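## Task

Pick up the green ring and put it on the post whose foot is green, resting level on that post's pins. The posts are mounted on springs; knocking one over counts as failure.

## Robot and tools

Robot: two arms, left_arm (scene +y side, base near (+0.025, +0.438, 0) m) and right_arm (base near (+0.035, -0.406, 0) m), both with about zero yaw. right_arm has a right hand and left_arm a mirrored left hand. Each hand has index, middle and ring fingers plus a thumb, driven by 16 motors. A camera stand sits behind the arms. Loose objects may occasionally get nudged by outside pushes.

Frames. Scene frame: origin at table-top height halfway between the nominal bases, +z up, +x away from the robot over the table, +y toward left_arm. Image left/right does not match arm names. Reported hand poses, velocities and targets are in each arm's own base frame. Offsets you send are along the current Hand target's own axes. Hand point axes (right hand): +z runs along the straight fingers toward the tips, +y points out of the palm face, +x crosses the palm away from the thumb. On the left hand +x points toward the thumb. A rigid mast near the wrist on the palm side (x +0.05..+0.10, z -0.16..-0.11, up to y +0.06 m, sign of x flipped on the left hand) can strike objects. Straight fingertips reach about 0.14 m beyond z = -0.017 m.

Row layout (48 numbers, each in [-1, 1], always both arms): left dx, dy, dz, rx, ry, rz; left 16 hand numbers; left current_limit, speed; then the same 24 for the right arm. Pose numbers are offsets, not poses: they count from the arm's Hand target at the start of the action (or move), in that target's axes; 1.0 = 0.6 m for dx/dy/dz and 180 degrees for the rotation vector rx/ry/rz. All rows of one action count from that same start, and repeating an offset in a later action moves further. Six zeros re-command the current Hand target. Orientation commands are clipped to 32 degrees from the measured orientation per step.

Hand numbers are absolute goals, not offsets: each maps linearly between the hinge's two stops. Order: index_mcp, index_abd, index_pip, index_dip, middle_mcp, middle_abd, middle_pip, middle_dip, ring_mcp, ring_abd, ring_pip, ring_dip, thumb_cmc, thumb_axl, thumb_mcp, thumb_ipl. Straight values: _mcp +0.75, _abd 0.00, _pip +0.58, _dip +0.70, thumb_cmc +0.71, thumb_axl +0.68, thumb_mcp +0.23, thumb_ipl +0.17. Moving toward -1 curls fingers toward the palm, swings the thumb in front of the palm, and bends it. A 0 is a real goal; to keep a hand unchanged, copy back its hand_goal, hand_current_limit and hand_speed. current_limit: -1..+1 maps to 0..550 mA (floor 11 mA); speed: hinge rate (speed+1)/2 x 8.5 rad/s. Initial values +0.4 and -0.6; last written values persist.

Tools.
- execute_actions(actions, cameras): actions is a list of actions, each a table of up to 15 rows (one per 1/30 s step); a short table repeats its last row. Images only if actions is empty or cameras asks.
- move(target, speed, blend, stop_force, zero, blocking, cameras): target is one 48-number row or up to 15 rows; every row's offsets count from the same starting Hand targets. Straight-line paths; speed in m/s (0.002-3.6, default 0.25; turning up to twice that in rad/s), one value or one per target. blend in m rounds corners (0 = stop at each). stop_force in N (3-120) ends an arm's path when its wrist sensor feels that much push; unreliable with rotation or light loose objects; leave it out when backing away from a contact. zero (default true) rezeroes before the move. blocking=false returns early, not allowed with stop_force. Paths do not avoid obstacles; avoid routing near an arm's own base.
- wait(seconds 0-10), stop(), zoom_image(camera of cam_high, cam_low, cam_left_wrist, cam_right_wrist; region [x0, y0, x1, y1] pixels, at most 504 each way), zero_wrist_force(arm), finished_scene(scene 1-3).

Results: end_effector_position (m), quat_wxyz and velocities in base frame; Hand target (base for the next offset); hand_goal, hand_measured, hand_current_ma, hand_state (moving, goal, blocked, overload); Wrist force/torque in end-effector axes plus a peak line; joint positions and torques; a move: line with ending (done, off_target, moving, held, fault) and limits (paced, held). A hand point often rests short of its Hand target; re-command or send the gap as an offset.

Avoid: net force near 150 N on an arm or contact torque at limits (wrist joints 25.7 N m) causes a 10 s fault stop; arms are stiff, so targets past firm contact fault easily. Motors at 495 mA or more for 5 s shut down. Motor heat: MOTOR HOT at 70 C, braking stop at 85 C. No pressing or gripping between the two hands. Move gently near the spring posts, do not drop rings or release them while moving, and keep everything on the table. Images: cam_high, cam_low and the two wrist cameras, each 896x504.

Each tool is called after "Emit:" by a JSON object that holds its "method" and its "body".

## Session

Emit:
{"method": "execute_actions", "body": {"actions": []}}

Emit:
{"method": "zoom_image", "body": {"camera": "cam_high", "region": [310, 130, 610, 400]}}

Emit:
{"method": "zoom_image", "body": {"camera": "cam_low", "region": [350, 160, 650, 310]}}

Scene clock: 0.00 s.
left_arm: end_effector_position=(+0.5349, -0.5670, +0.2357) hand_goal=(+0.754, +0.000, +0.576, +0.696, +0.754, +0.000, +0.576, +0.696, +0.754, +0.000, +0.576, +0.696, +0.714, +0.678, +0.226, +0.168) hand_measured=(+0.754, +0.000, +0.576, +0.696, +0.754, +0.000, +0.576, +0.696, +0.754, +0.000, +0.576, +0.696, +0.714, +0.678, +0.226, +0.168) hand_current_ma=(+0, +0, +0, +0, +0, +0, +0, +0, +0, +0, +0, +0, +0, +0, +0, +0) hand_state=(goal, goal, goal, goal, goal, goal, goal, goal, goal, goal, goal, goal, goal, goal, goal, goal) hand_current_limit=0.40 hand_speed=-0.60 end_effector_quat_wxyz=(+0.201, +0.794, -0.306, +0.486) | right_arm: end_effector_position=(+0.6083, -0.1562, +0.1582) hand_goal=(+0.754, +0.000, +0.576, +0.696, +0.754, +0.000, +0.576, +0.696, +0.754, +0.000, +0.576, +0.696, +0.714, +0.678, +0.226, +0.168) hand_measured=(+0.754, +0.000, +0.576, +0.696, +0.754, +0.000, +0.576, +0.696, +0.754, +0.000, +0.576, +0.696, +0.714, +0.678, +0.226, +0.168) hand_current_ma=(+0, +0, +0, +0, +0, +0, +0, +0, +0, +0, +0, +0, +0, +0, +0, +0) hand_state=(goal, goal, goal, goal, goal, goal, goal, goal, goal, goal, goal, goal, goal, goal, goal, goal) hand_current_limit=0.40 hand_speed=-0.60 end_effector_quat_wxyz=(+0.332, -0.212, +0.913, +0.103)
Joint positions: left_arm=[2.695 -2.158 -1.811 0.344 1.293 1.69] | right_arm=[-0.786 -1.13 1.836 -2.491 -0.889 3.546]
Joint velocities: within noise
Joint torques (N m): no reading
Motor temperatures (°C): left_arm=[36 30 35 31 36 34] | right_arm=[29 26 28 29 36 32]
Wrist force (N): no reading
Wrist torque (N m): no reading
Wrist force, peak (N): no reading
Hand target: left_arm +0.5349, -0.5670, +0.2357; +0.201, +0.794, -0.306, +0.486 | right_arm +0.6083, -0.1562, +0.1582; +0.332, -0.212, +0.913, +0.103

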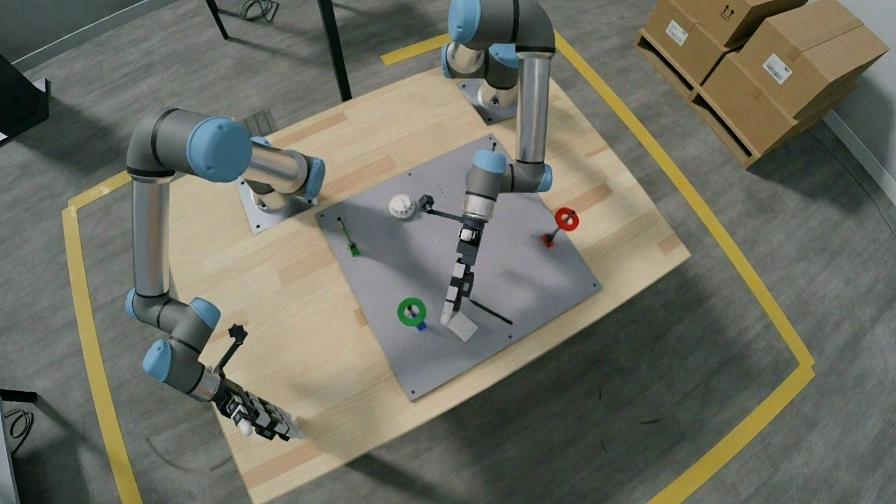

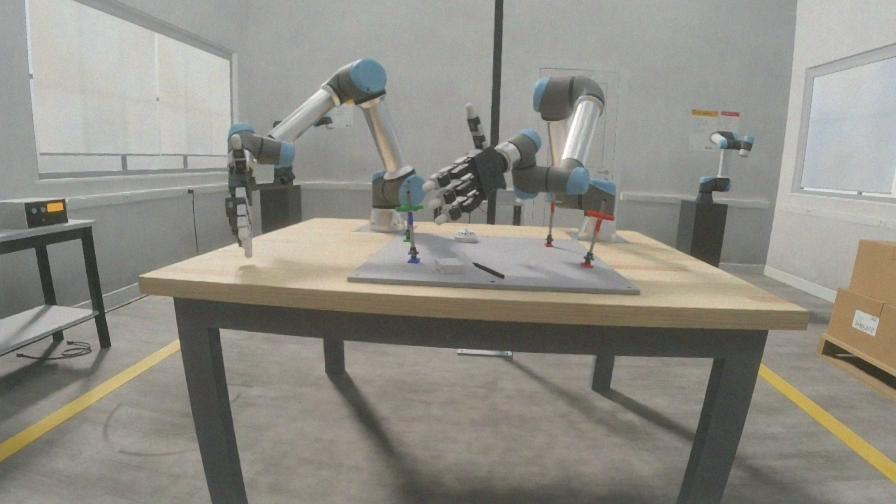

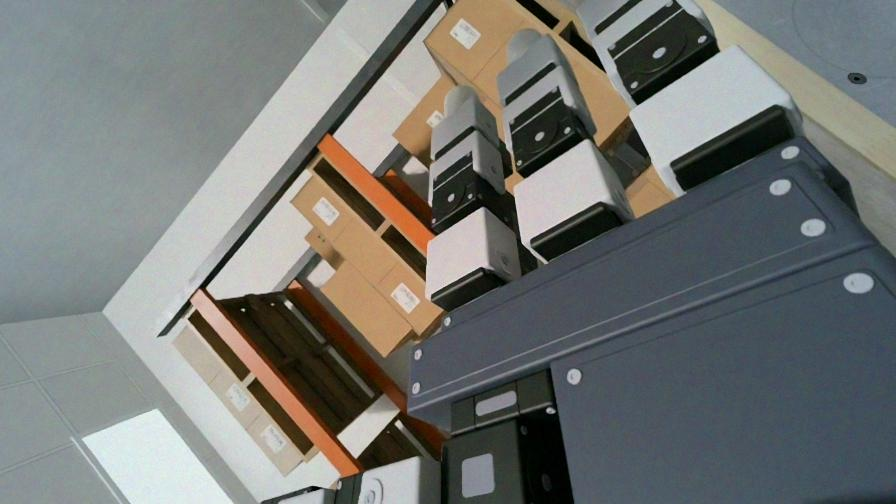

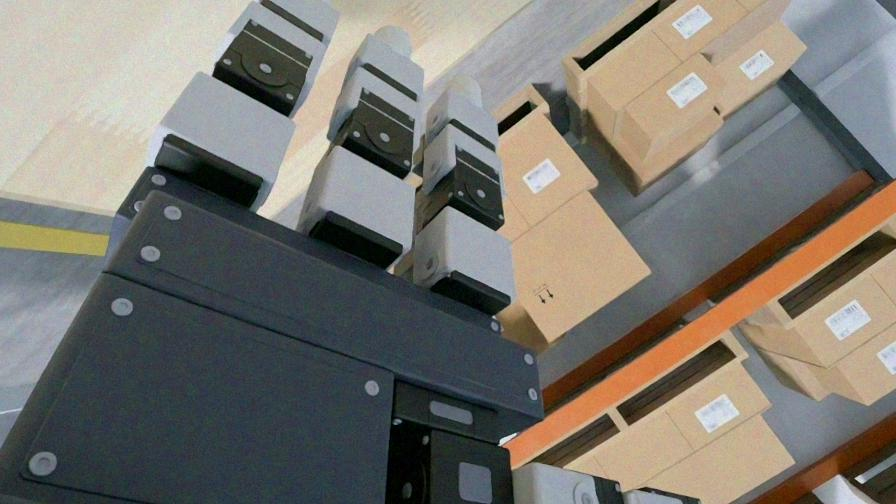

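Scaled by 1.680.

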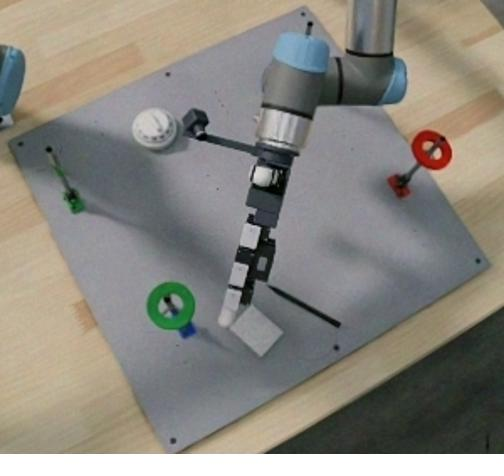

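Scaled by 1.680.

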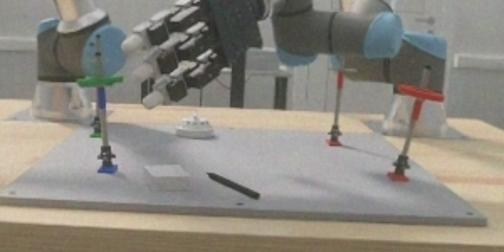

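Emit:
{"method": "zoom_image", "body": {"camera": "cam_high", "region": [390, 290, 430, 335]}}

Emit:
{"method": "zoom_image", "body": {"camera": "cam_high", "region": [328, 210, 368, 260]}}

Emit:
{"method": "zoom_image", "body": {"camera": "cam_low", "region": [380, 170, 450, 270]}}

Scaled by 11.200.

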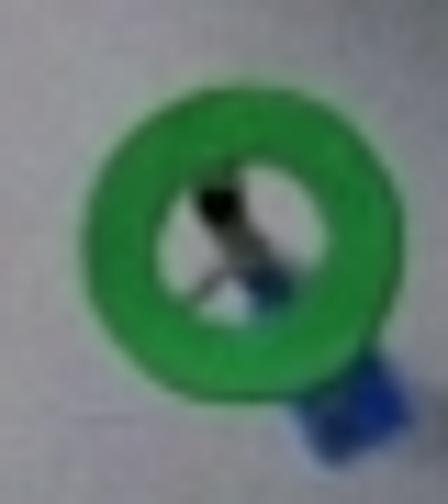

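Scaled by 10.080.

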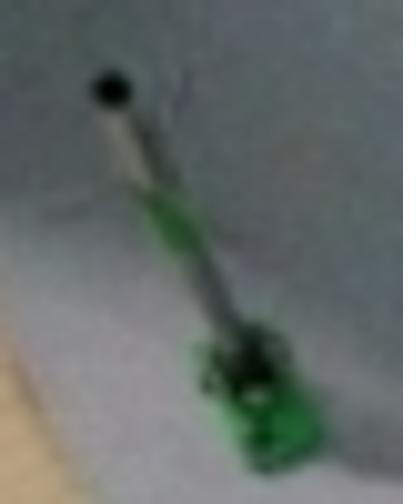

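Scaled by 5.040.

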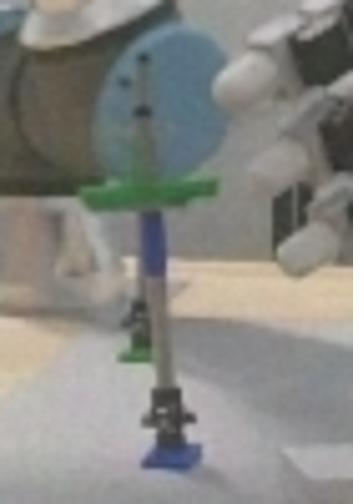

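Emit:
{"method": "zoom_image", "body": {"camera": "cam_high", "region": [330, 212, 356, 238]}}

Emit:
{"method": "zoom_image", "body": {"camera": "cam_high", "region": [400, 300, 424, 324]}}

Scaled by 19.385.

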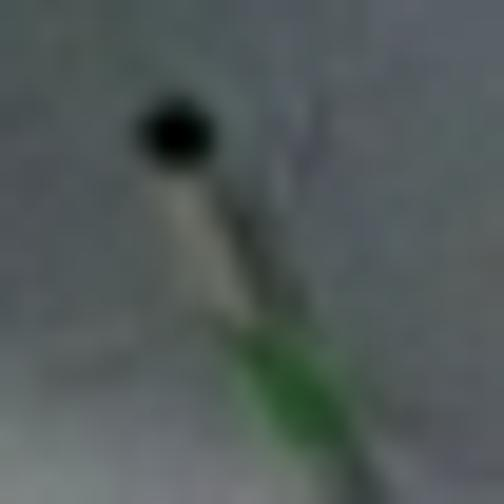

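Scaled by 21.000.

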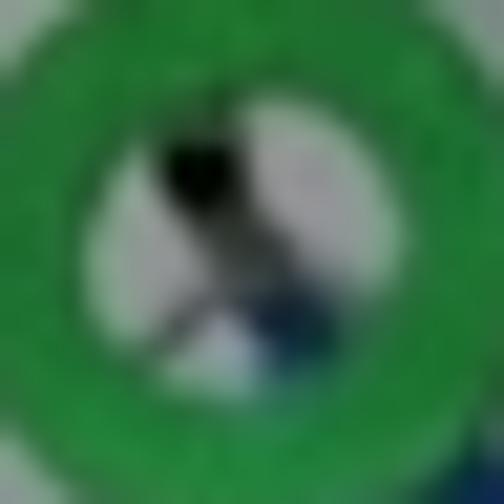

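Emit:
{"method": "move", "body": {"target": [[0.0217,-0.2477,-0.5285,0,0,0,0.754,0,0.576,0.696,0.754,0,0.576,0.696,0.754,0,0.576,0.696,0.714,0.678,0.226,0.168,0.4,-0.6,-0.1173,0.2183,0.0883,0.0183,0.1872,0.1076,-0.52,0,0.576,0.696,-0.52,0,0.576,0.696,-0.479,0,-0.737,0.406,-0.571,0.678,0.615,-0.719,0.4,-0.6],[0.0217,-0.2477,-0.5285,0,0,0,0.754,0,0.576,0.696,0.754,0,0.576,0.696,0.754,0,0.576,0.696,0.714,0.678,0.226,0.168,0.4,-0.6,-0.025,0.2403,0.219,0.0183,0.1872,0.1076,-0.52,0,0.576,0.696,-0.52,0,0.576,0.696,-0.479,0,-0.737,0.406,-0.571,0.678,0.615,-0.719,0.4,-0.6]], "speed": [0.25,0.15], "blend": [0.02,0], "cameras": ["all"]}}

Emit:
{"method": "zoom_image", "body": {"camera": "cam_high", "region": [360, 270, 450, 360]}}

Emit:
{"method": "zoom_image", "body": {"camera": "cam_low", "region": [330, 170, 430, 270]}}

Scene clock: 72.13 s.
left_arm: end_effector_position=(+0.4345, -0.2666, +0.3858) hand_goal=(+0.754, +0.000, +0.576, +0.696, +0.754, +0.000, +0.576, +0.696, +0.754, +0.000, +0.576, +0.696, +0.714, +0.678, +0.226, +0.168) hand_measured=(+0.754, +0.000, +0.576, +0.696, +0.754, -0.002, +0.576, +0.696, +0.754, +0.000, +0.576, +0.696, +0.714, +0.678, +0.226, +0.168) hand_current_ma=(+0, +0, +0, +0, +0, +0, +0, +0, +0, +0, +0, +0, +0, +0, +0, +0) hand_state=(goal, goal, goal, goal, goal, goal, goal, goal, goal, goal, goal, goal, goal, goal, goal, goal) hand_current_limit=0.40 hand_speed=-0.60 end_effector_quat_wxyz=(+0.201, +0.794, -0.306, +0.486) | right_arm: end_effector_position=(+0.6269, +0.0199, +0.0750) hand_goal=(-0.520, +0.000, +0.576, +0.696, -0.520, +0.000, +0.576, +0.696, -0.478, +0.000, -0.736, +0.406, -0.570, +0.678, +0.616, -0.718) hand_measured=(-0.498, +0.000, +0.576, +0.696, -0.496, +0.000, +0.576, +0.696, -0.460, +0.000, -0.734, +0.408, -0.570, +0.678, +0.610, -0.716) hand_current_ma=(+45, +0, +0, +0, +46, +0, +0, +0, +34, +0, +2, +2, +0, +0, -11, +1) hand_state=(blocked, goal, goal, goal, blocked, goal, goal, goal, goal, goal, goal, goal, goal, goal, goal, goal) hand_current_limit=0.40 hand_speed=-0.60 end_effector_quat_wxyz=(+0.038, -0.069, +0.995, +0.065)
Joint positions: left_arm=[3.378 -1.33 -2.296 -0.257 0.722 2.15] | right_arm=[-0.381 -1.096 1.795 -2.283 -1.421 4.193]
Joint torques (N m): left_arm=[12.94 17.81 33.24 0.99 -2.61 1.16] | right_arm=[15.98 -32.53 -11.24 -3.68 3.05 1.45]
Wrist force (N): left_arm=[0.4 0.0 -0.1] | right_arm=[0.5 -0.3 -1.1]
Wrist torque (N m): left_arm=[0.02 -0.06 -0.04] | right_arm=[0.28 -0.08 -0.04]
Wrist force, peak (N): left_arm=[0.5 0.8 1.2] | right_arm=[0.2 0.6 -1.8]
Hand target: left_arm +0.4345, -0.2666, +0.3858; +0.201, +0.794, -0.306, +0.486 | right_arm +0.6269, +0.0199, +0.0750; +0.039, -0.069, +0.995, +0.065
Off the commanded pose: left_arm 0.000 m, 0 deg | right_arm 0.000 m, 0 deg.
move: done

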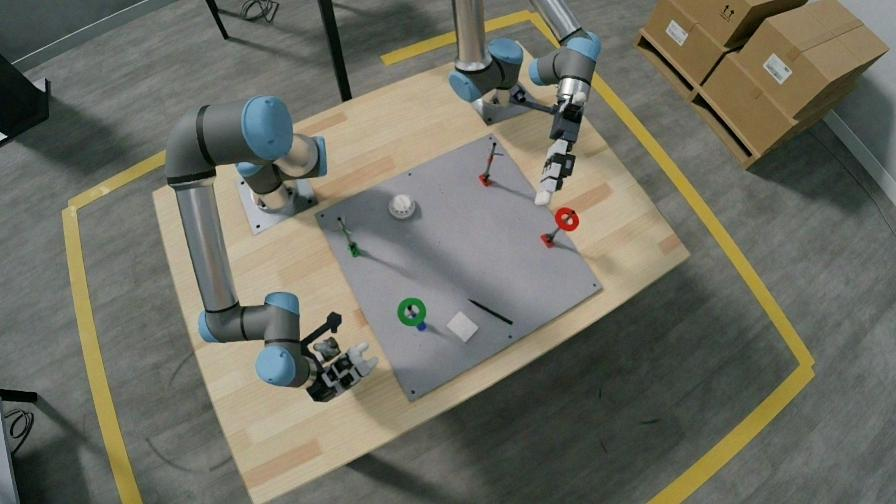

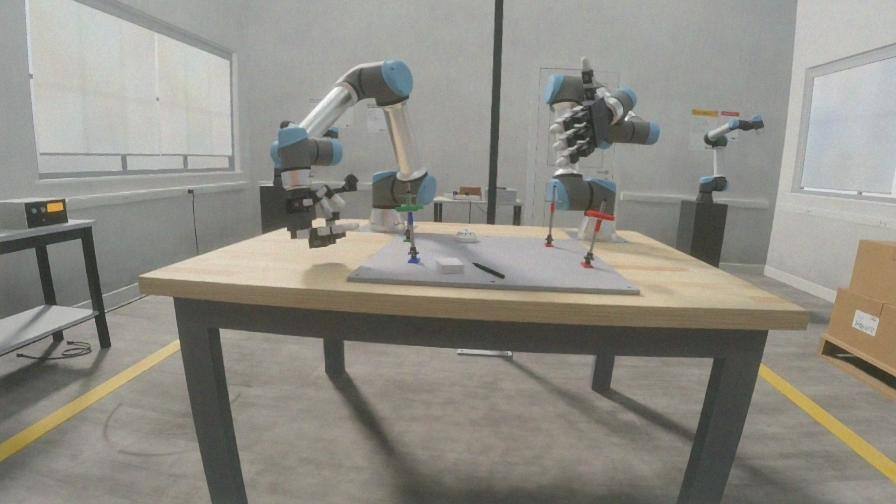

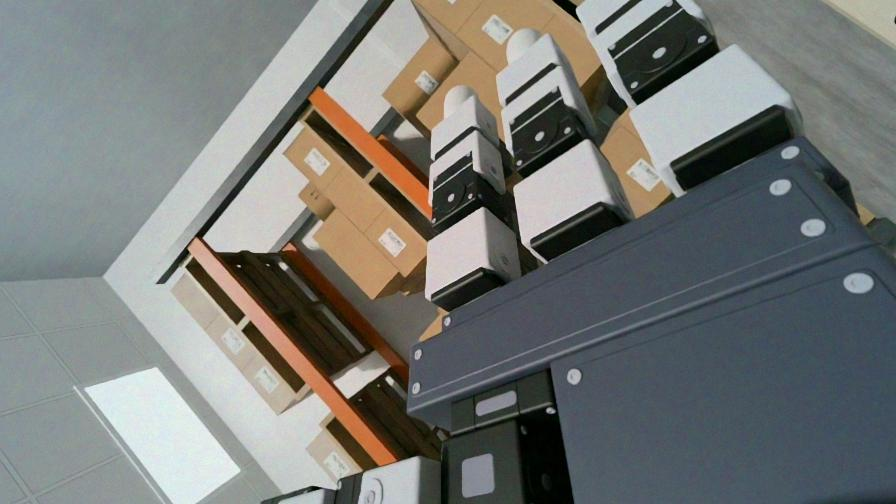

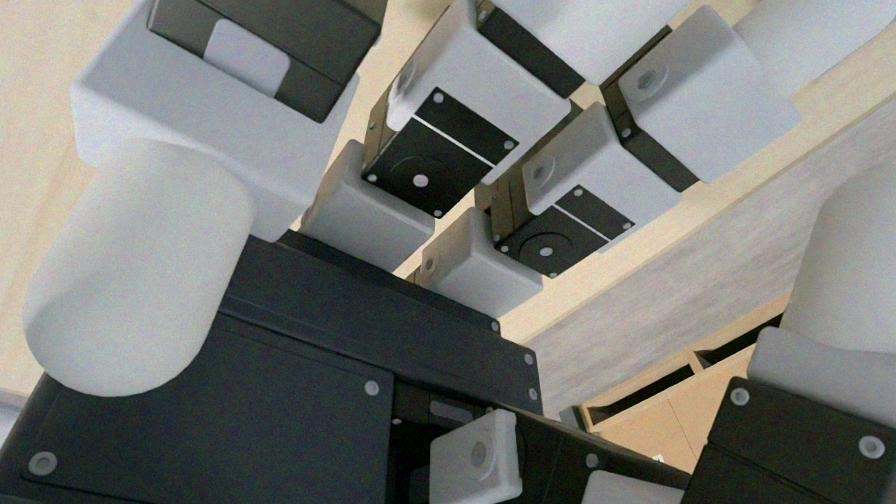

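Scaled by 5.600.

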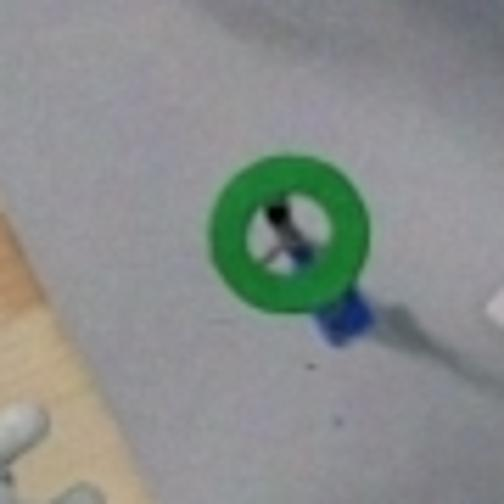

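Scaled by 5.040.

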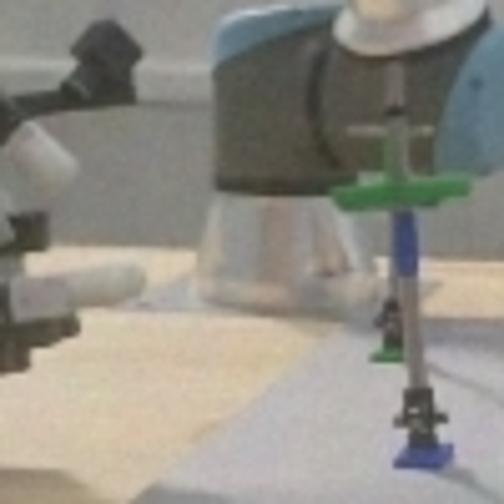

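Emit:
{"method": "zoom_image", "body": {"camera": "cam_high", "region": [335, 325, 395, 385]}}

Scaled by 8.400.

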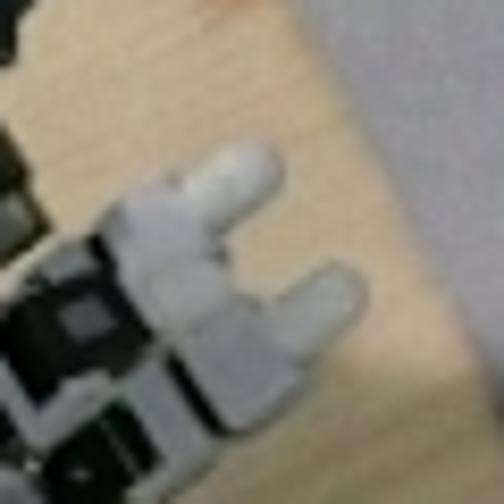

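Emit:
{"method": "move", "body": {"target": [0,0,0,0,0,0,0.754,0,0.576,0.696,0.754,0,0.576,0.696,0.754,0,0.576,0.696,0.714,0.678,0.226,0.168,0.4,-0.6,0.0133,0.1417,0,0,0,0,-0.52,0,0.576,0.696,-0.52,0,0.576,0.696,-0.479,0,-0.737,0.406,-0.571,0.678,0.615,-0.719,0.4,-0.6], "speed": 0.12, "cameras": ["cam_high","cam_low"]}}

Emit:
{"method": "zoom_image", "body": {"camera": "cam_high", "region": [380, 290, 440, 350]}}

Emit:
{"method": "zoom_image", "body": {"camera": "cam_low", "region": [370, 180, 440, 250]}}

Scene clock: 91.23 s.
left_arm: end_effector_position=(+0.4345, -0.2666, +0.3858) hand_goal=(+0.754, +0.000, +0.576, +0.696, +0.754, +0.000, +0.576, +0.696, +0.754, +0.000, +0.576, +0.696, +0.714, +0.678, +0.226, +0.168) hand_measured=(+0.754, +0.000, +0.576, +0.696, +0.754, -0.002, +0.576, +0.696, +0.754, +0.000, +0.576, +0.696, +0.714, +0.678, +0.226, +0.168) hand_current_ma=(+0, +0, +0, +0, +0, +0, +0, +0, +0, +0, +0, +0, +0, +0, +0, +0) hand_state=(goal, goal, goal, goal, goal, goal, goal, goal, goal, goal, goal, goal, goal, goal, goal, goal) hand_current_limit=0.40 hand_speed=-0.60 end_effector_quat_wxyz=(+0.201, +0.794, -0.306, +0.486) | right_arm: end_effector_position=(+0.6069, +0.1022, +0.0848) hand_goal=(-0.520, +0.000, +0.576, +0.696, -0.520, +0.000, +0.576, +0.696, -0.478, +0.000, -0.736, +0.406, -0.570, +0.678, +0.616, -0.718) hand_measured=(-0.498, +0.000, +0.576, +0.696, -0.496, +0.000, +0.576, +0.696, -0.460, +0.000, -0.734, +0.408, -0.570, +0.678, +0.610, -0.716) hand_current_ma=(+45, +0, +0, +0, +46, +0, +0, +0, +34, +0, +2, +2, +0, +0, -11, +1) hand_state=(blocked, goal, goal, goal, blocked, goal, goal, goal, goal, goal, goal, goal, goal, goal, goal, goal) hand_current_limit=0.40 hand_speed=-0.60 end_effector_quat_wxyz=(+0.039, -0.069, +0.995, +0.065)
Joint positions: left_arm=[3.378 -1.33 -2.296 -0.257 0.722 2.15] | right_arm=[-0.257 -1.161 1.873 -2.314 -1.423 4.319]
Joint torques (N m): left_arm=[12.51 16.72 32.79 1.01 -2.71 1.15] | right_arm=[15.94 -47.84 -10.54 -3.5 -2.53 1.25]
Wrist force (N): left_arm=[0.7 0.0 0.0] | right_arm=[0.8 -0.2 -1.1]
Wrist torque (N m): left_arm=[0.02 -0.10 -0.01] | right_arm=[0.30 -0.12 -0.02]
Wrist force, peak (N): left_arm=[0.9 0.4 0.0] | right_arm=[0.5 -1.1 -1.2]
Hand target: left_arm +0.4345, -0.2666, +0.3858; +0.201, +0.794, -0.306, +0.486 | right_arm +0.6069, +0.1024, +0.0848; +0.039, -0.069, +0.995, +0.065
Off the commanded pose: left_arm 0.000 m, 0 deg | right_arm 0.000 m, 0 deg.
move: done
Images, in order (width x height): cam_high 896x504, cam_low 896x504.

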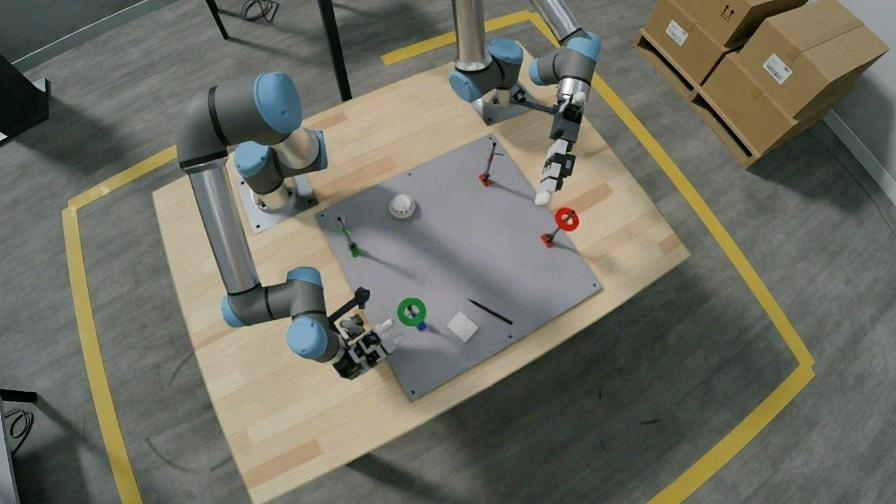

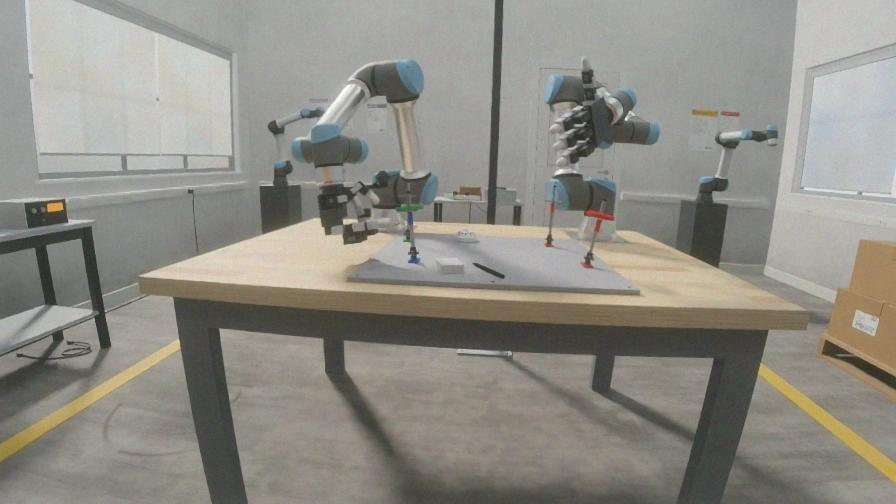

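Scaled by 8.400.

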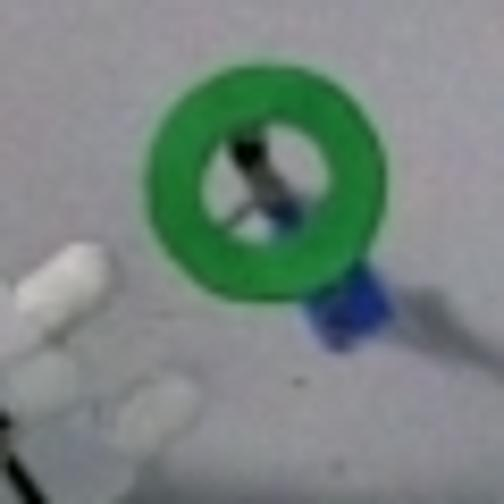

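Scaled by 7.200.

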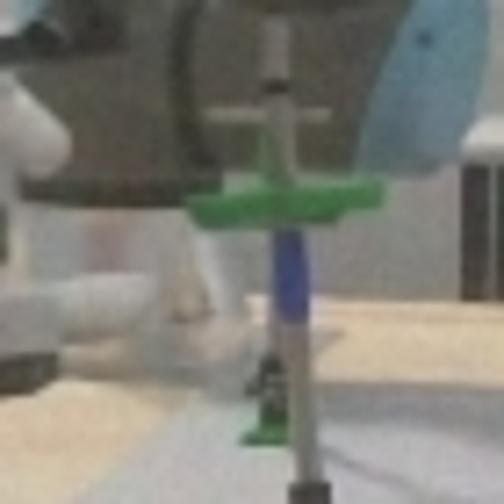

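Emit:
{"method": "move", "body": {"target": [[0,0,0,0,0,0,0.754,0,0.576,0.696,0.754,0,0.576,0.696,0.754,0,0.576,0.696,0.714,0.678,0.226,0.168,0.4,-0.6,0.0115,0.0733,0,0,0,0,-0.52,0,0.576,0.696,-0.52,0,0.576,0.696,-0.479,0,-0.737,0.406,-0.571,0.678,0.615,-0.719,0.4,-0.6],[0,0,0,0,0,0,0.754,0,0.576,0.696,0.754,0,0.576,0.696,0.754,0,0.576,0.696,0.714,0.678,0.226,0.168,0.4,-0.6,0.0115,0.0733,-0.0133,0,0,0,-0.52,0,0.576,0.696,-0.52,0,0.576,0.696,-0.479,0,-0.737,0.406,-0.571,0.678,0.615,-0.719,0.4,-0.6]], "speed": [0.07,0.04], "cameras": ["cam_high","cam_low","cam_right_wrist"]}}

Emit:
{"method": "zoom_image", "body": {"camera": "cam_high", "region": [390, 290, 432, 332]}}

Emit:
{"method": "zoom_image", "body": {"camera": "cam_low", "region": [380, 180, 440, 240]}}

Scene clock: 110.93 s.
left_arm: end_effector_position=(+0.4345, -0.2666, +0.3858) hand_goal=(+0.754, +0.000, +0.576, +0.696, +0.754, +0.000, +0.576, +0.696, +0.754, +0.000, +0.576, +0.696, +0.714, +0.678, +0.226, +0.168) hand_measured=(+0.754, +0.000, +0.576, +0.696, +0.754, -0.002, +0.576, +0.696, +0.754, +0.000, +0.576, +0.696, +0.714, +0.678, +0.226, +0.168) hand_current_ma=(+0, +0, +0, +0, +0, +0, +0, +0, +0, +0, +0, +0, +0, +0, +0, +0) hand_state=(goal, goal, goal, goal, goal, goal, goal, goal, goal, goal, goal, goal, goal, goal, goal, goal) hand_current_limit=0.40 hand_speed=-0.60 end_effector_quat_wxyz=(+0.201, +0.794, -0.306, +0.486) | right_arm: end_effector_position=(+0.5933, +0.1436, +0.0974) hand_goal=(-0.520, +0.000, +0.576, +0.696, -0.520, +0.000, +0.576, +0.696, -0.478, +0.000, -0.736, +0.406, -0.570, +0.678, +0.616, -0.718) hand_measured=(-0.498, +0.000, +0.576, +0.696, -0.496, +0.000, +0.576, +0.696, -0.460, +0.000, -0.734, +0.408, -0.570, +0.678, +0.610, -0.716) hand_current_ma=(+45, +0, +0, +0, +46, +0, +0, +0, +34, +0, +2, +2, +0, +0, -11, +1) hand_state=(blocked, goal, goal, goal, blocked, goal, goal, goal, goal, goal, goal, goal, goal, goal, goal, goal) hand_current_limit=0.40 hand_speed=-0.60 end_effector_quat_wxyz=(+0.039, -0.069, +0.995, +0.065)
Joint positions: left_arm=[3.378 -1.33 -2.296 -0.257 0.722 2.15] | right_arm=[-0.191 -1.206 1.902 -2.309 -1.426 4.386]
Joint torques (N m): left_arm=[12.77 17.85 32.76 1.04 -2.72 1.19] | right_arm=[-14.48 -45.31 -26.14 -0.41 0.02 -1.37]
Wrist force (N): left_arm=[0.4 0.1 -0.2] | right_arm=[0.5 -0.1 -1.2]
Wrist torque (N m): left_arm=[0.05 -0.05 -0.05] | right_arm=[0.31 -0.08 0.07]
Wrist force, peak (N): left_arm=[0.9 -0.1 0.1] | right_arm=[0.9 -0.3 -1.2]
Hand target: left_arm +0.4345, -0.2666, +0.3858; +0.201, +0.794, -0.306, +0.486 | right_arm +0.5933, +0.1436, +0.0975; +0.039, -0.069, +0.995, +0.065
Off the commanded pose: left_arm 0.000 m, 0 deg | right_arm 0.000 m, 0 deg.
move: done
Images, in order (width x height): cam_high 896x504, cam_low 896x504, cam_right_wrist 896x504.

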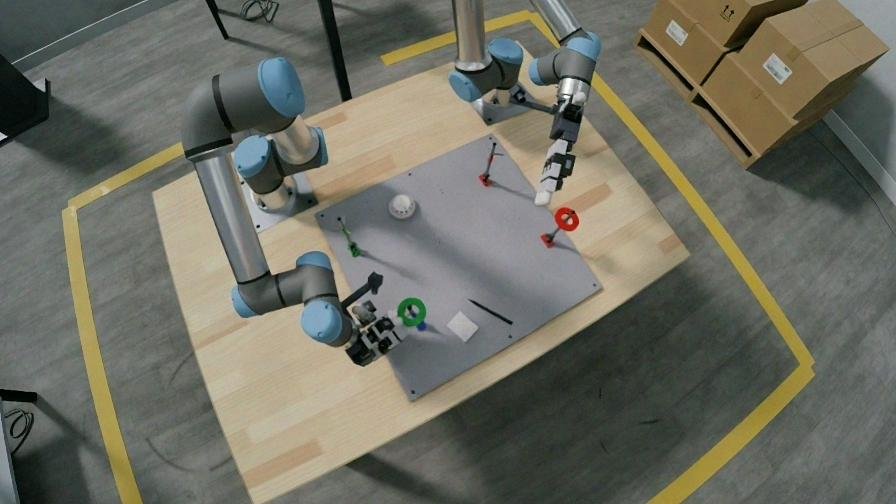

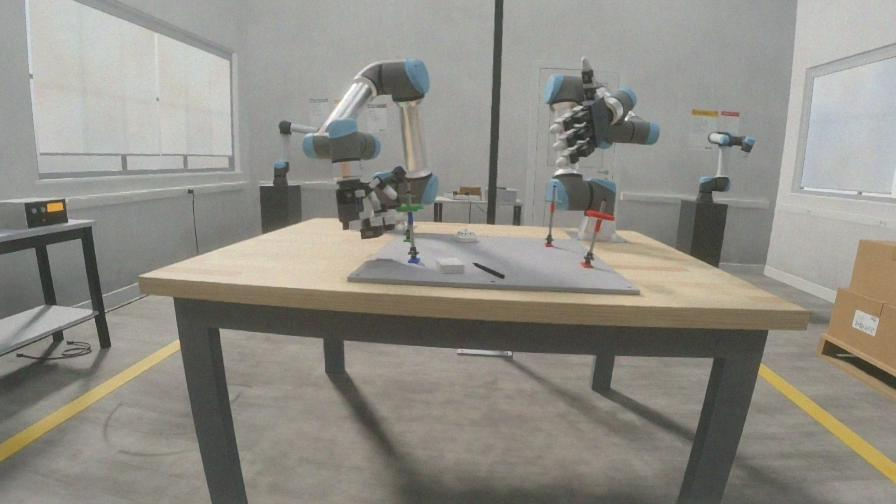

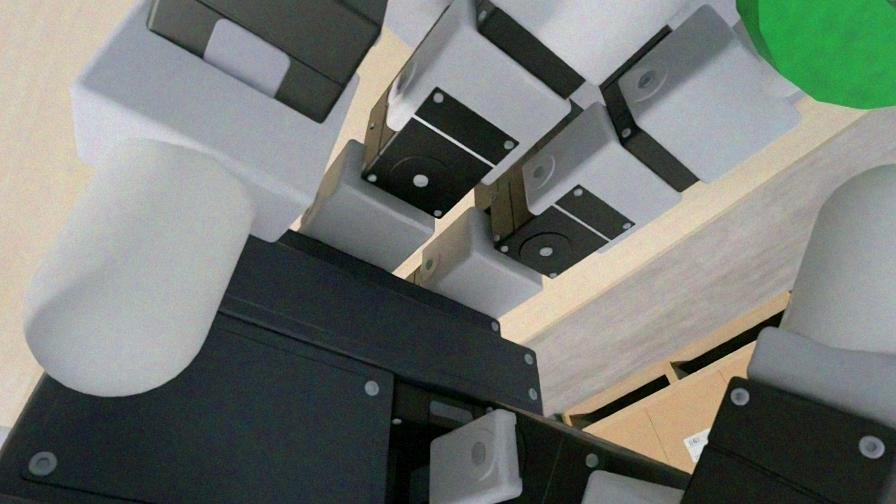

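Scaled by 12.000.

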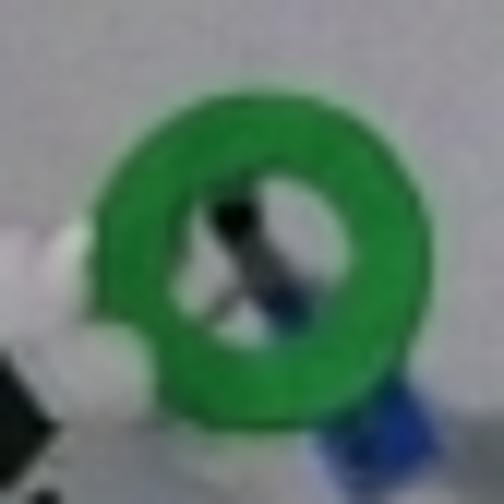

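Scaled by 8.400.

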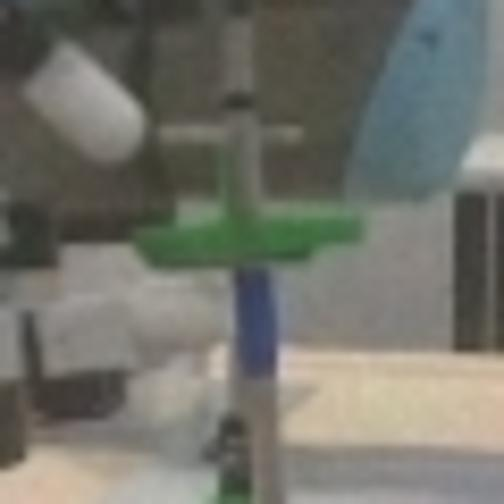

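Emit:
{"method": "move", "body": {"target": [0,0,0,0,0,0,0.754,0,0.576,0.696,0.754,0,0.576,0.696,0.754,0,0.576,0.696,0.714,0.678,0.226,0.168,0.4,-0.6,0,0,-0.0183,0,0,0,-0.52,0,0.576,0.696,-0.52,0,0.576,0.696,-0.479,0,-0.737,0.406,-0.571,0.678,0.615,-0.719,0.4,-0.6], "speed": 0.03, "stop_force": 3, "cameras": ["cam_high","cam_low"]}}

Emit:
{"method": "zoom_image", "body": {"camera": "cam_high", "region": [390, 290, 432, 332]}}

Emit:
{"method": "zoom_image", "body": {"camera": "cam_low", "region": [380, 180, 440, 240]}}

Scene clock: 120.97 s.
left_arm: end_effector_position=(+0.4345, -0.2666, +0.3858) hand_goal=(+0.754, +0.000, +0.576, +0.696, +0.754, +0.000, +0.576, +0.696, +0.754, +0.000, +0.576, +0.696, +0.714, +0.678, +0.226, +0.168) hand_measured=(+0.754, +0.000, +0.576, +0.696, +0.754, -0.002, +0.576, +0.696, +0.754, +0.000, +0.576, +0.696, +0.714, +0.678, +0.226, +0.168) hand_current_ma=(+0, +0, +0, +0, +0, +0, +0, +0, +0, +0, +0, +0, +0, +0, +0, +0) hand_state=(goal, goal, goal, goal, goal, goal, goal, goal, goal, goal, goal, goal, goal, goal, goal, goal) hand_current_limit=0.40 hand_speed=-0.60 end_effector_quat_wxyz=(+0.201, +0.794, -0.306, +0.486) | right_arm: end_effector_position=(+0.5925, +0.1421, +0.1084) hand_goal=(-0.520, +0.000, +0.576, +0.696, -0.520, +0.000, +0.576, +0.696, -0.478, +0.000, -0.736, +0.406, -0.570, +0.678, +0.616, -0.718) hand_measured=(-0.498, +0.000, +0.578, +0.696, -0.496, +0.000, +0.576, +0.696, -0.460, +0.000, -0.734, +0.408, -0.570, +0.678, +0.610, -0.716) hand_current_ma=(+45, +0, +1, +0, +46, +0, +0, +0, +34, +0, +2, +2, +0, +0, -11, +1) hand_state=(blocked, goal, goal, goal, blocked, goal, goal, goal, goal, goal, goal, goal, goal, goal, goal, goal) hand_current_limit=0.40 hand_speed=-0.60 end_effector_quat_wxyz=(+0.039, -0.069, +0.995, +0.065)
Joint positions: left_arm=[3.378 -1.33 -2.296 -0.257 0.722 2.15] | right_arm=[-0.193 -1.225 1.894 -2.282 -1.426 4.383]
Joint torques (N m): left_arm=[12.93 16.99 32.82 0.98 -2.57 1.14] | right_arm=[-15.3 -46.06 -25.58 -0.55 3.38 -1.45]
Wrist force (N): left_arm=[0.7 -0.2 -0.2] | right_arm=[0.5 -0.2 -1.1]
Wrist torque (N m): left_arm=[0.00 -0.09 -0.02] | right_arm=[0.32 -0.08 0.07]
Wrist force, peak (N): left_arm=[0.9 0.0 0.0] | right_arm=[0.7 -0.2 -1.3]
Hand target: left_arm +0.4345, -0.2666, +0.3858; +0.201, +0.794, -0.306, +0.486 | right_arm +0.5925, +0.1421, +0.1084; +0.039, -0.069, +0.995, +0.065
Off the commanded pose: left_arm 0.000 m, 0 deg | right_arm 0.000 m, 0 deg.
move: done
Images, in order (width x height): cam_high 896x504, cam_low 896x504.

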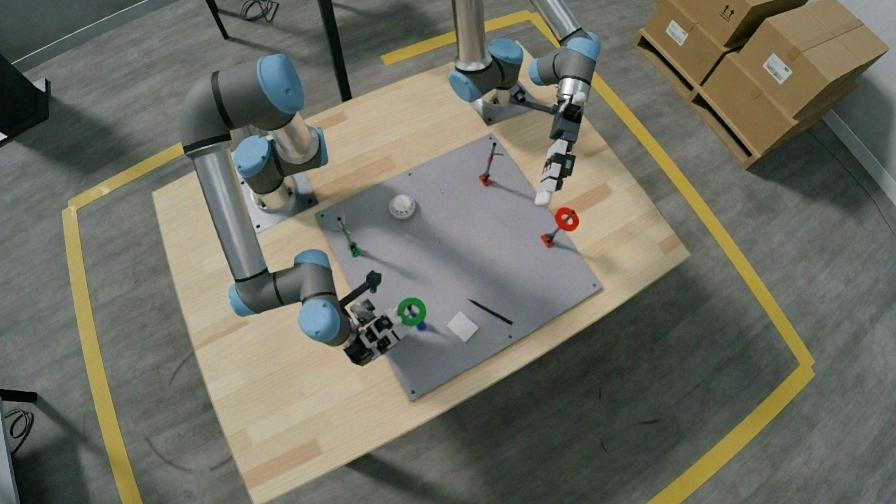

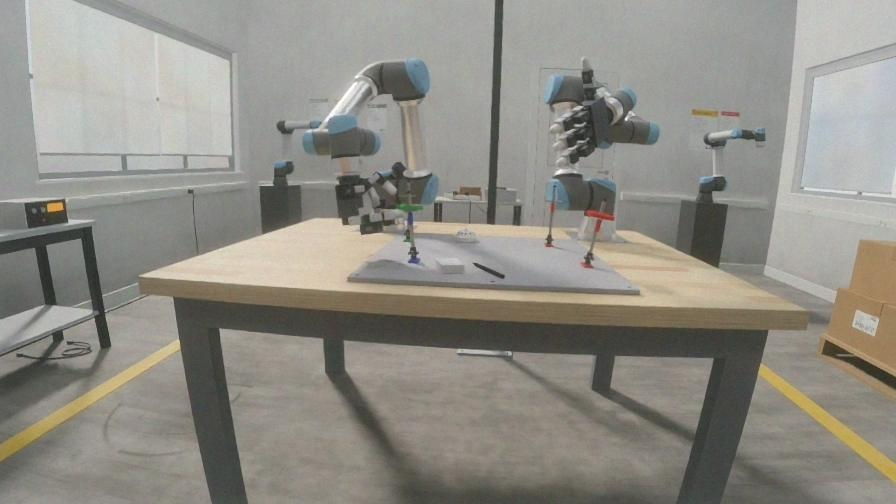

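Scaled by 12.000.

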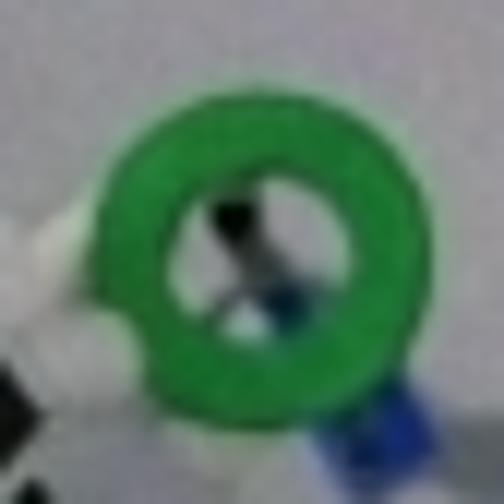

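Scaled by 8.400.

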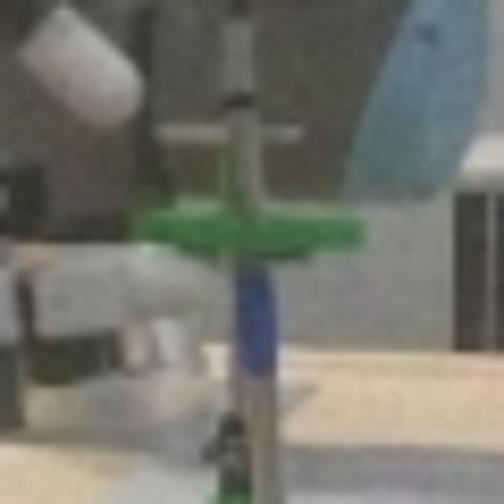

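Emit:
{"method": "move", "body": {"target": [0,0,0,0,0,0,0.754,0,0.576,0.696,0.754,0,0.576,0.696,0.754,0,0.576,0.696,0.714,0.678,0.226,0.168,0.4,-0.6,0,0,-0.004,0,0,0,-0.52,0,0.576,0.696,-0.52,0,0.576,0.696,-0.479,0,-0.737,0.406,-0.571,0.678,0.03,-0.29,0.4,-0.85], "speed": 0.03, "cameras": ["cam_high","cam_low","cam_right_wrist"]}}

Emit:
{"method": "zoom_image", "body": {"camera": "cam_high", "region": [390, 290, 432, 332]}}

Emit:
{"method": "zoom_image", "body": {"camera": "cam_low", "region": [380, 180, 440, 240]}}

Scene clock: 129.57 s.
left_arm: end_effector_position=(+0.4345, -0.2666, +0.3858) hand_goal=(+0.754, +0.000, +0.576, +0.696, +0.754, +0.000, +0.576, +0.696, +0.754, +0.000, +0.576, +0.696, +0.714, +0.678, +0.226, +0.168) hand_measured=(+0.754, +0.000, +0.576, +0.696, +0.754, -0.002, +0.576, +0.696, +0.754, +0.000, +0.576, +0.696, +0.714, +0.678, +0.226, +0.168) hand_current_ma=(+0, +0, +0, +0, +0, +0, +0, +0, +0, +0, +0, +0, +0, +0, +0, +0) hand_state=(goal, goal, goal, goal, goal, goal, goal, goal, goal, goal, goal, goal, goal, goal, goal, goal) hand_current_limit=0.40 hand_speed=-0.60 end_effector_quat_wxyz=(+0.201, +0.794, -0.306, +0.486) | right_arm: end_effector_position=(+0.5924, +0.1418, +0.1108) hand_goal=(-0.520, +0.000, +0.576, +0.696, -0.520, +0.000, +0.576, +0.696, -0.478, +0.000, -0.736, +0.406, -0.570, +0.678, +0.030, -0.290) hand_measured=(-0.474, -0.002, +0.596, +0.700, -0.496, -0.004, +0.582, +0.696, -0.460, +0.000, -0.734, +0.408, -0.566, +0.678, +0.112, -0.272) hand_current_ma=(+116, -1, +35, +5, +46, -3, +5, +0, +34, +0, +2, +2, +3, +0, +340, +46) hand_state=(blocked, goal, blocked, goal, blocked, goal, goal, goal, goal, goal, goal, goal, goal, goal, blocked, goal) hand_current_limit=0.40 hand_speed=-0.85 end_effector_quat_wxyz=(+0.039, -0.069, +0.995, +0.065)
Joint positions: left_arm=[3.378 -1.33 -2.296 -0.257 0.722 2.15] | right_arm=[-0.194 -1.229 1.892 -2.276 -1.426 4.383]
Joint torques (N m): left_arm=[12.72 17.37 32.93 1 -2.59 1.13] | right_arm=[-13.99 -44.03 -23.86 -0.47 3.13 -1.63]
Wrist force (N): left_arm=[0.3 0.0 0.0] | right_arm=[0.5 -0.3 -2.2]
Wrist torque (N m): left_arm=[0.01 -0.04 -0.05] | right_arm=[0.29 -0.09 0.07]
Wrist force, peak (N): left_arm=[0.9 -0.2 0.3] | right_arm=[0.6 -0.3 -2.4]
Hand target: left_arm +0.4345, -0.2666, +0.3858; +0.201, +0.794, -0.306, +0.486 | right_arm +0.5924, +0.1418, +0.1107; +0.039, -0.069, +0.995, +0.065
Off the commanded pose: left_arm 0.000 m, 0 deg | right_arm 0.000 m, 0 deg.
move: done
Images, in order (width x height): cam_high 896x504, cam_low 896x504, cam_right_wrist 896x504.

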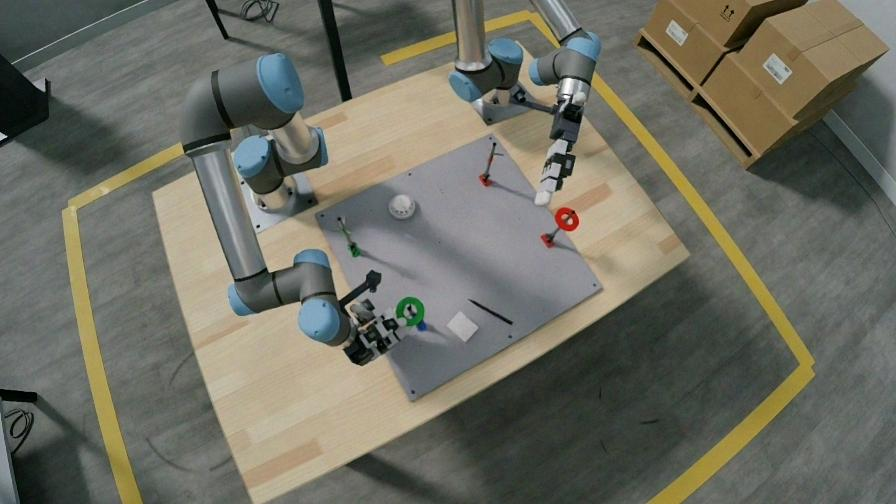

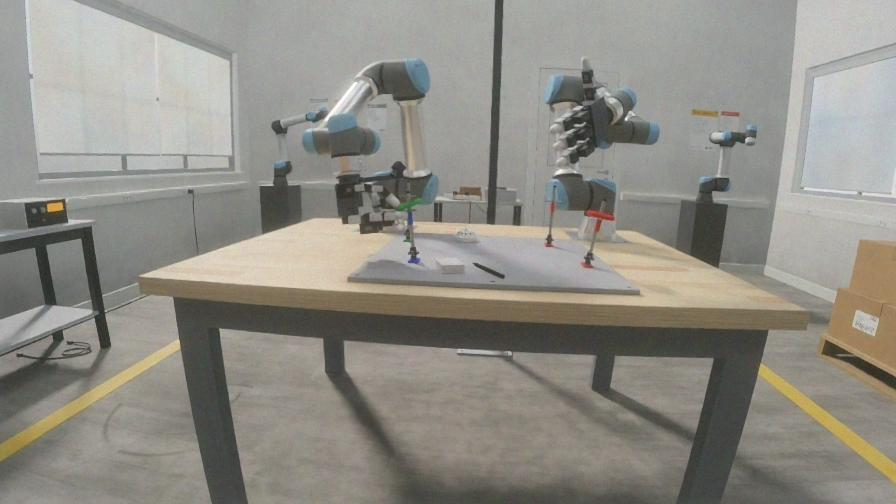

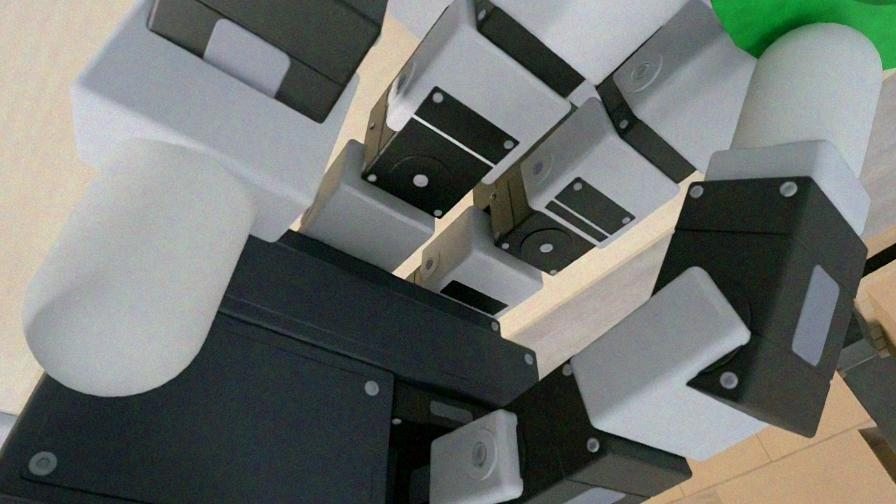

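Scaled by 12.000.

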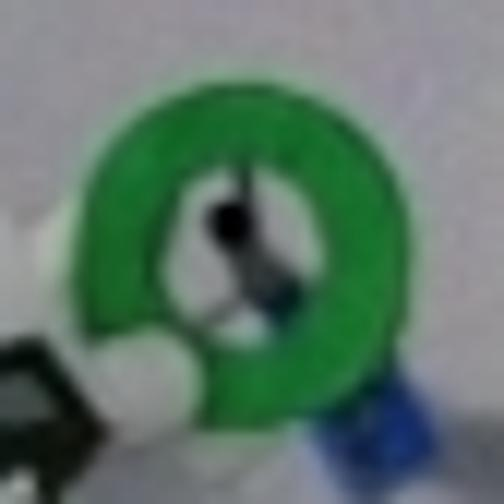

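Scaled by 8.400.

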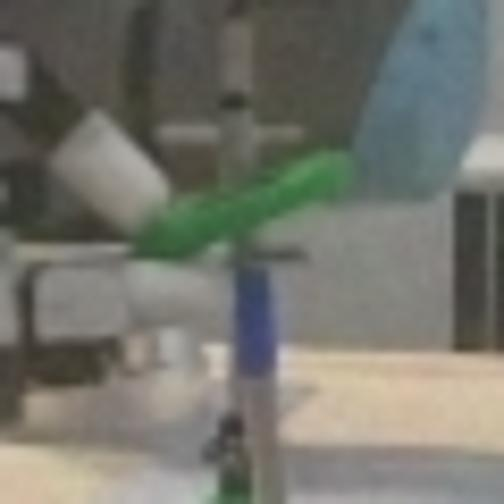

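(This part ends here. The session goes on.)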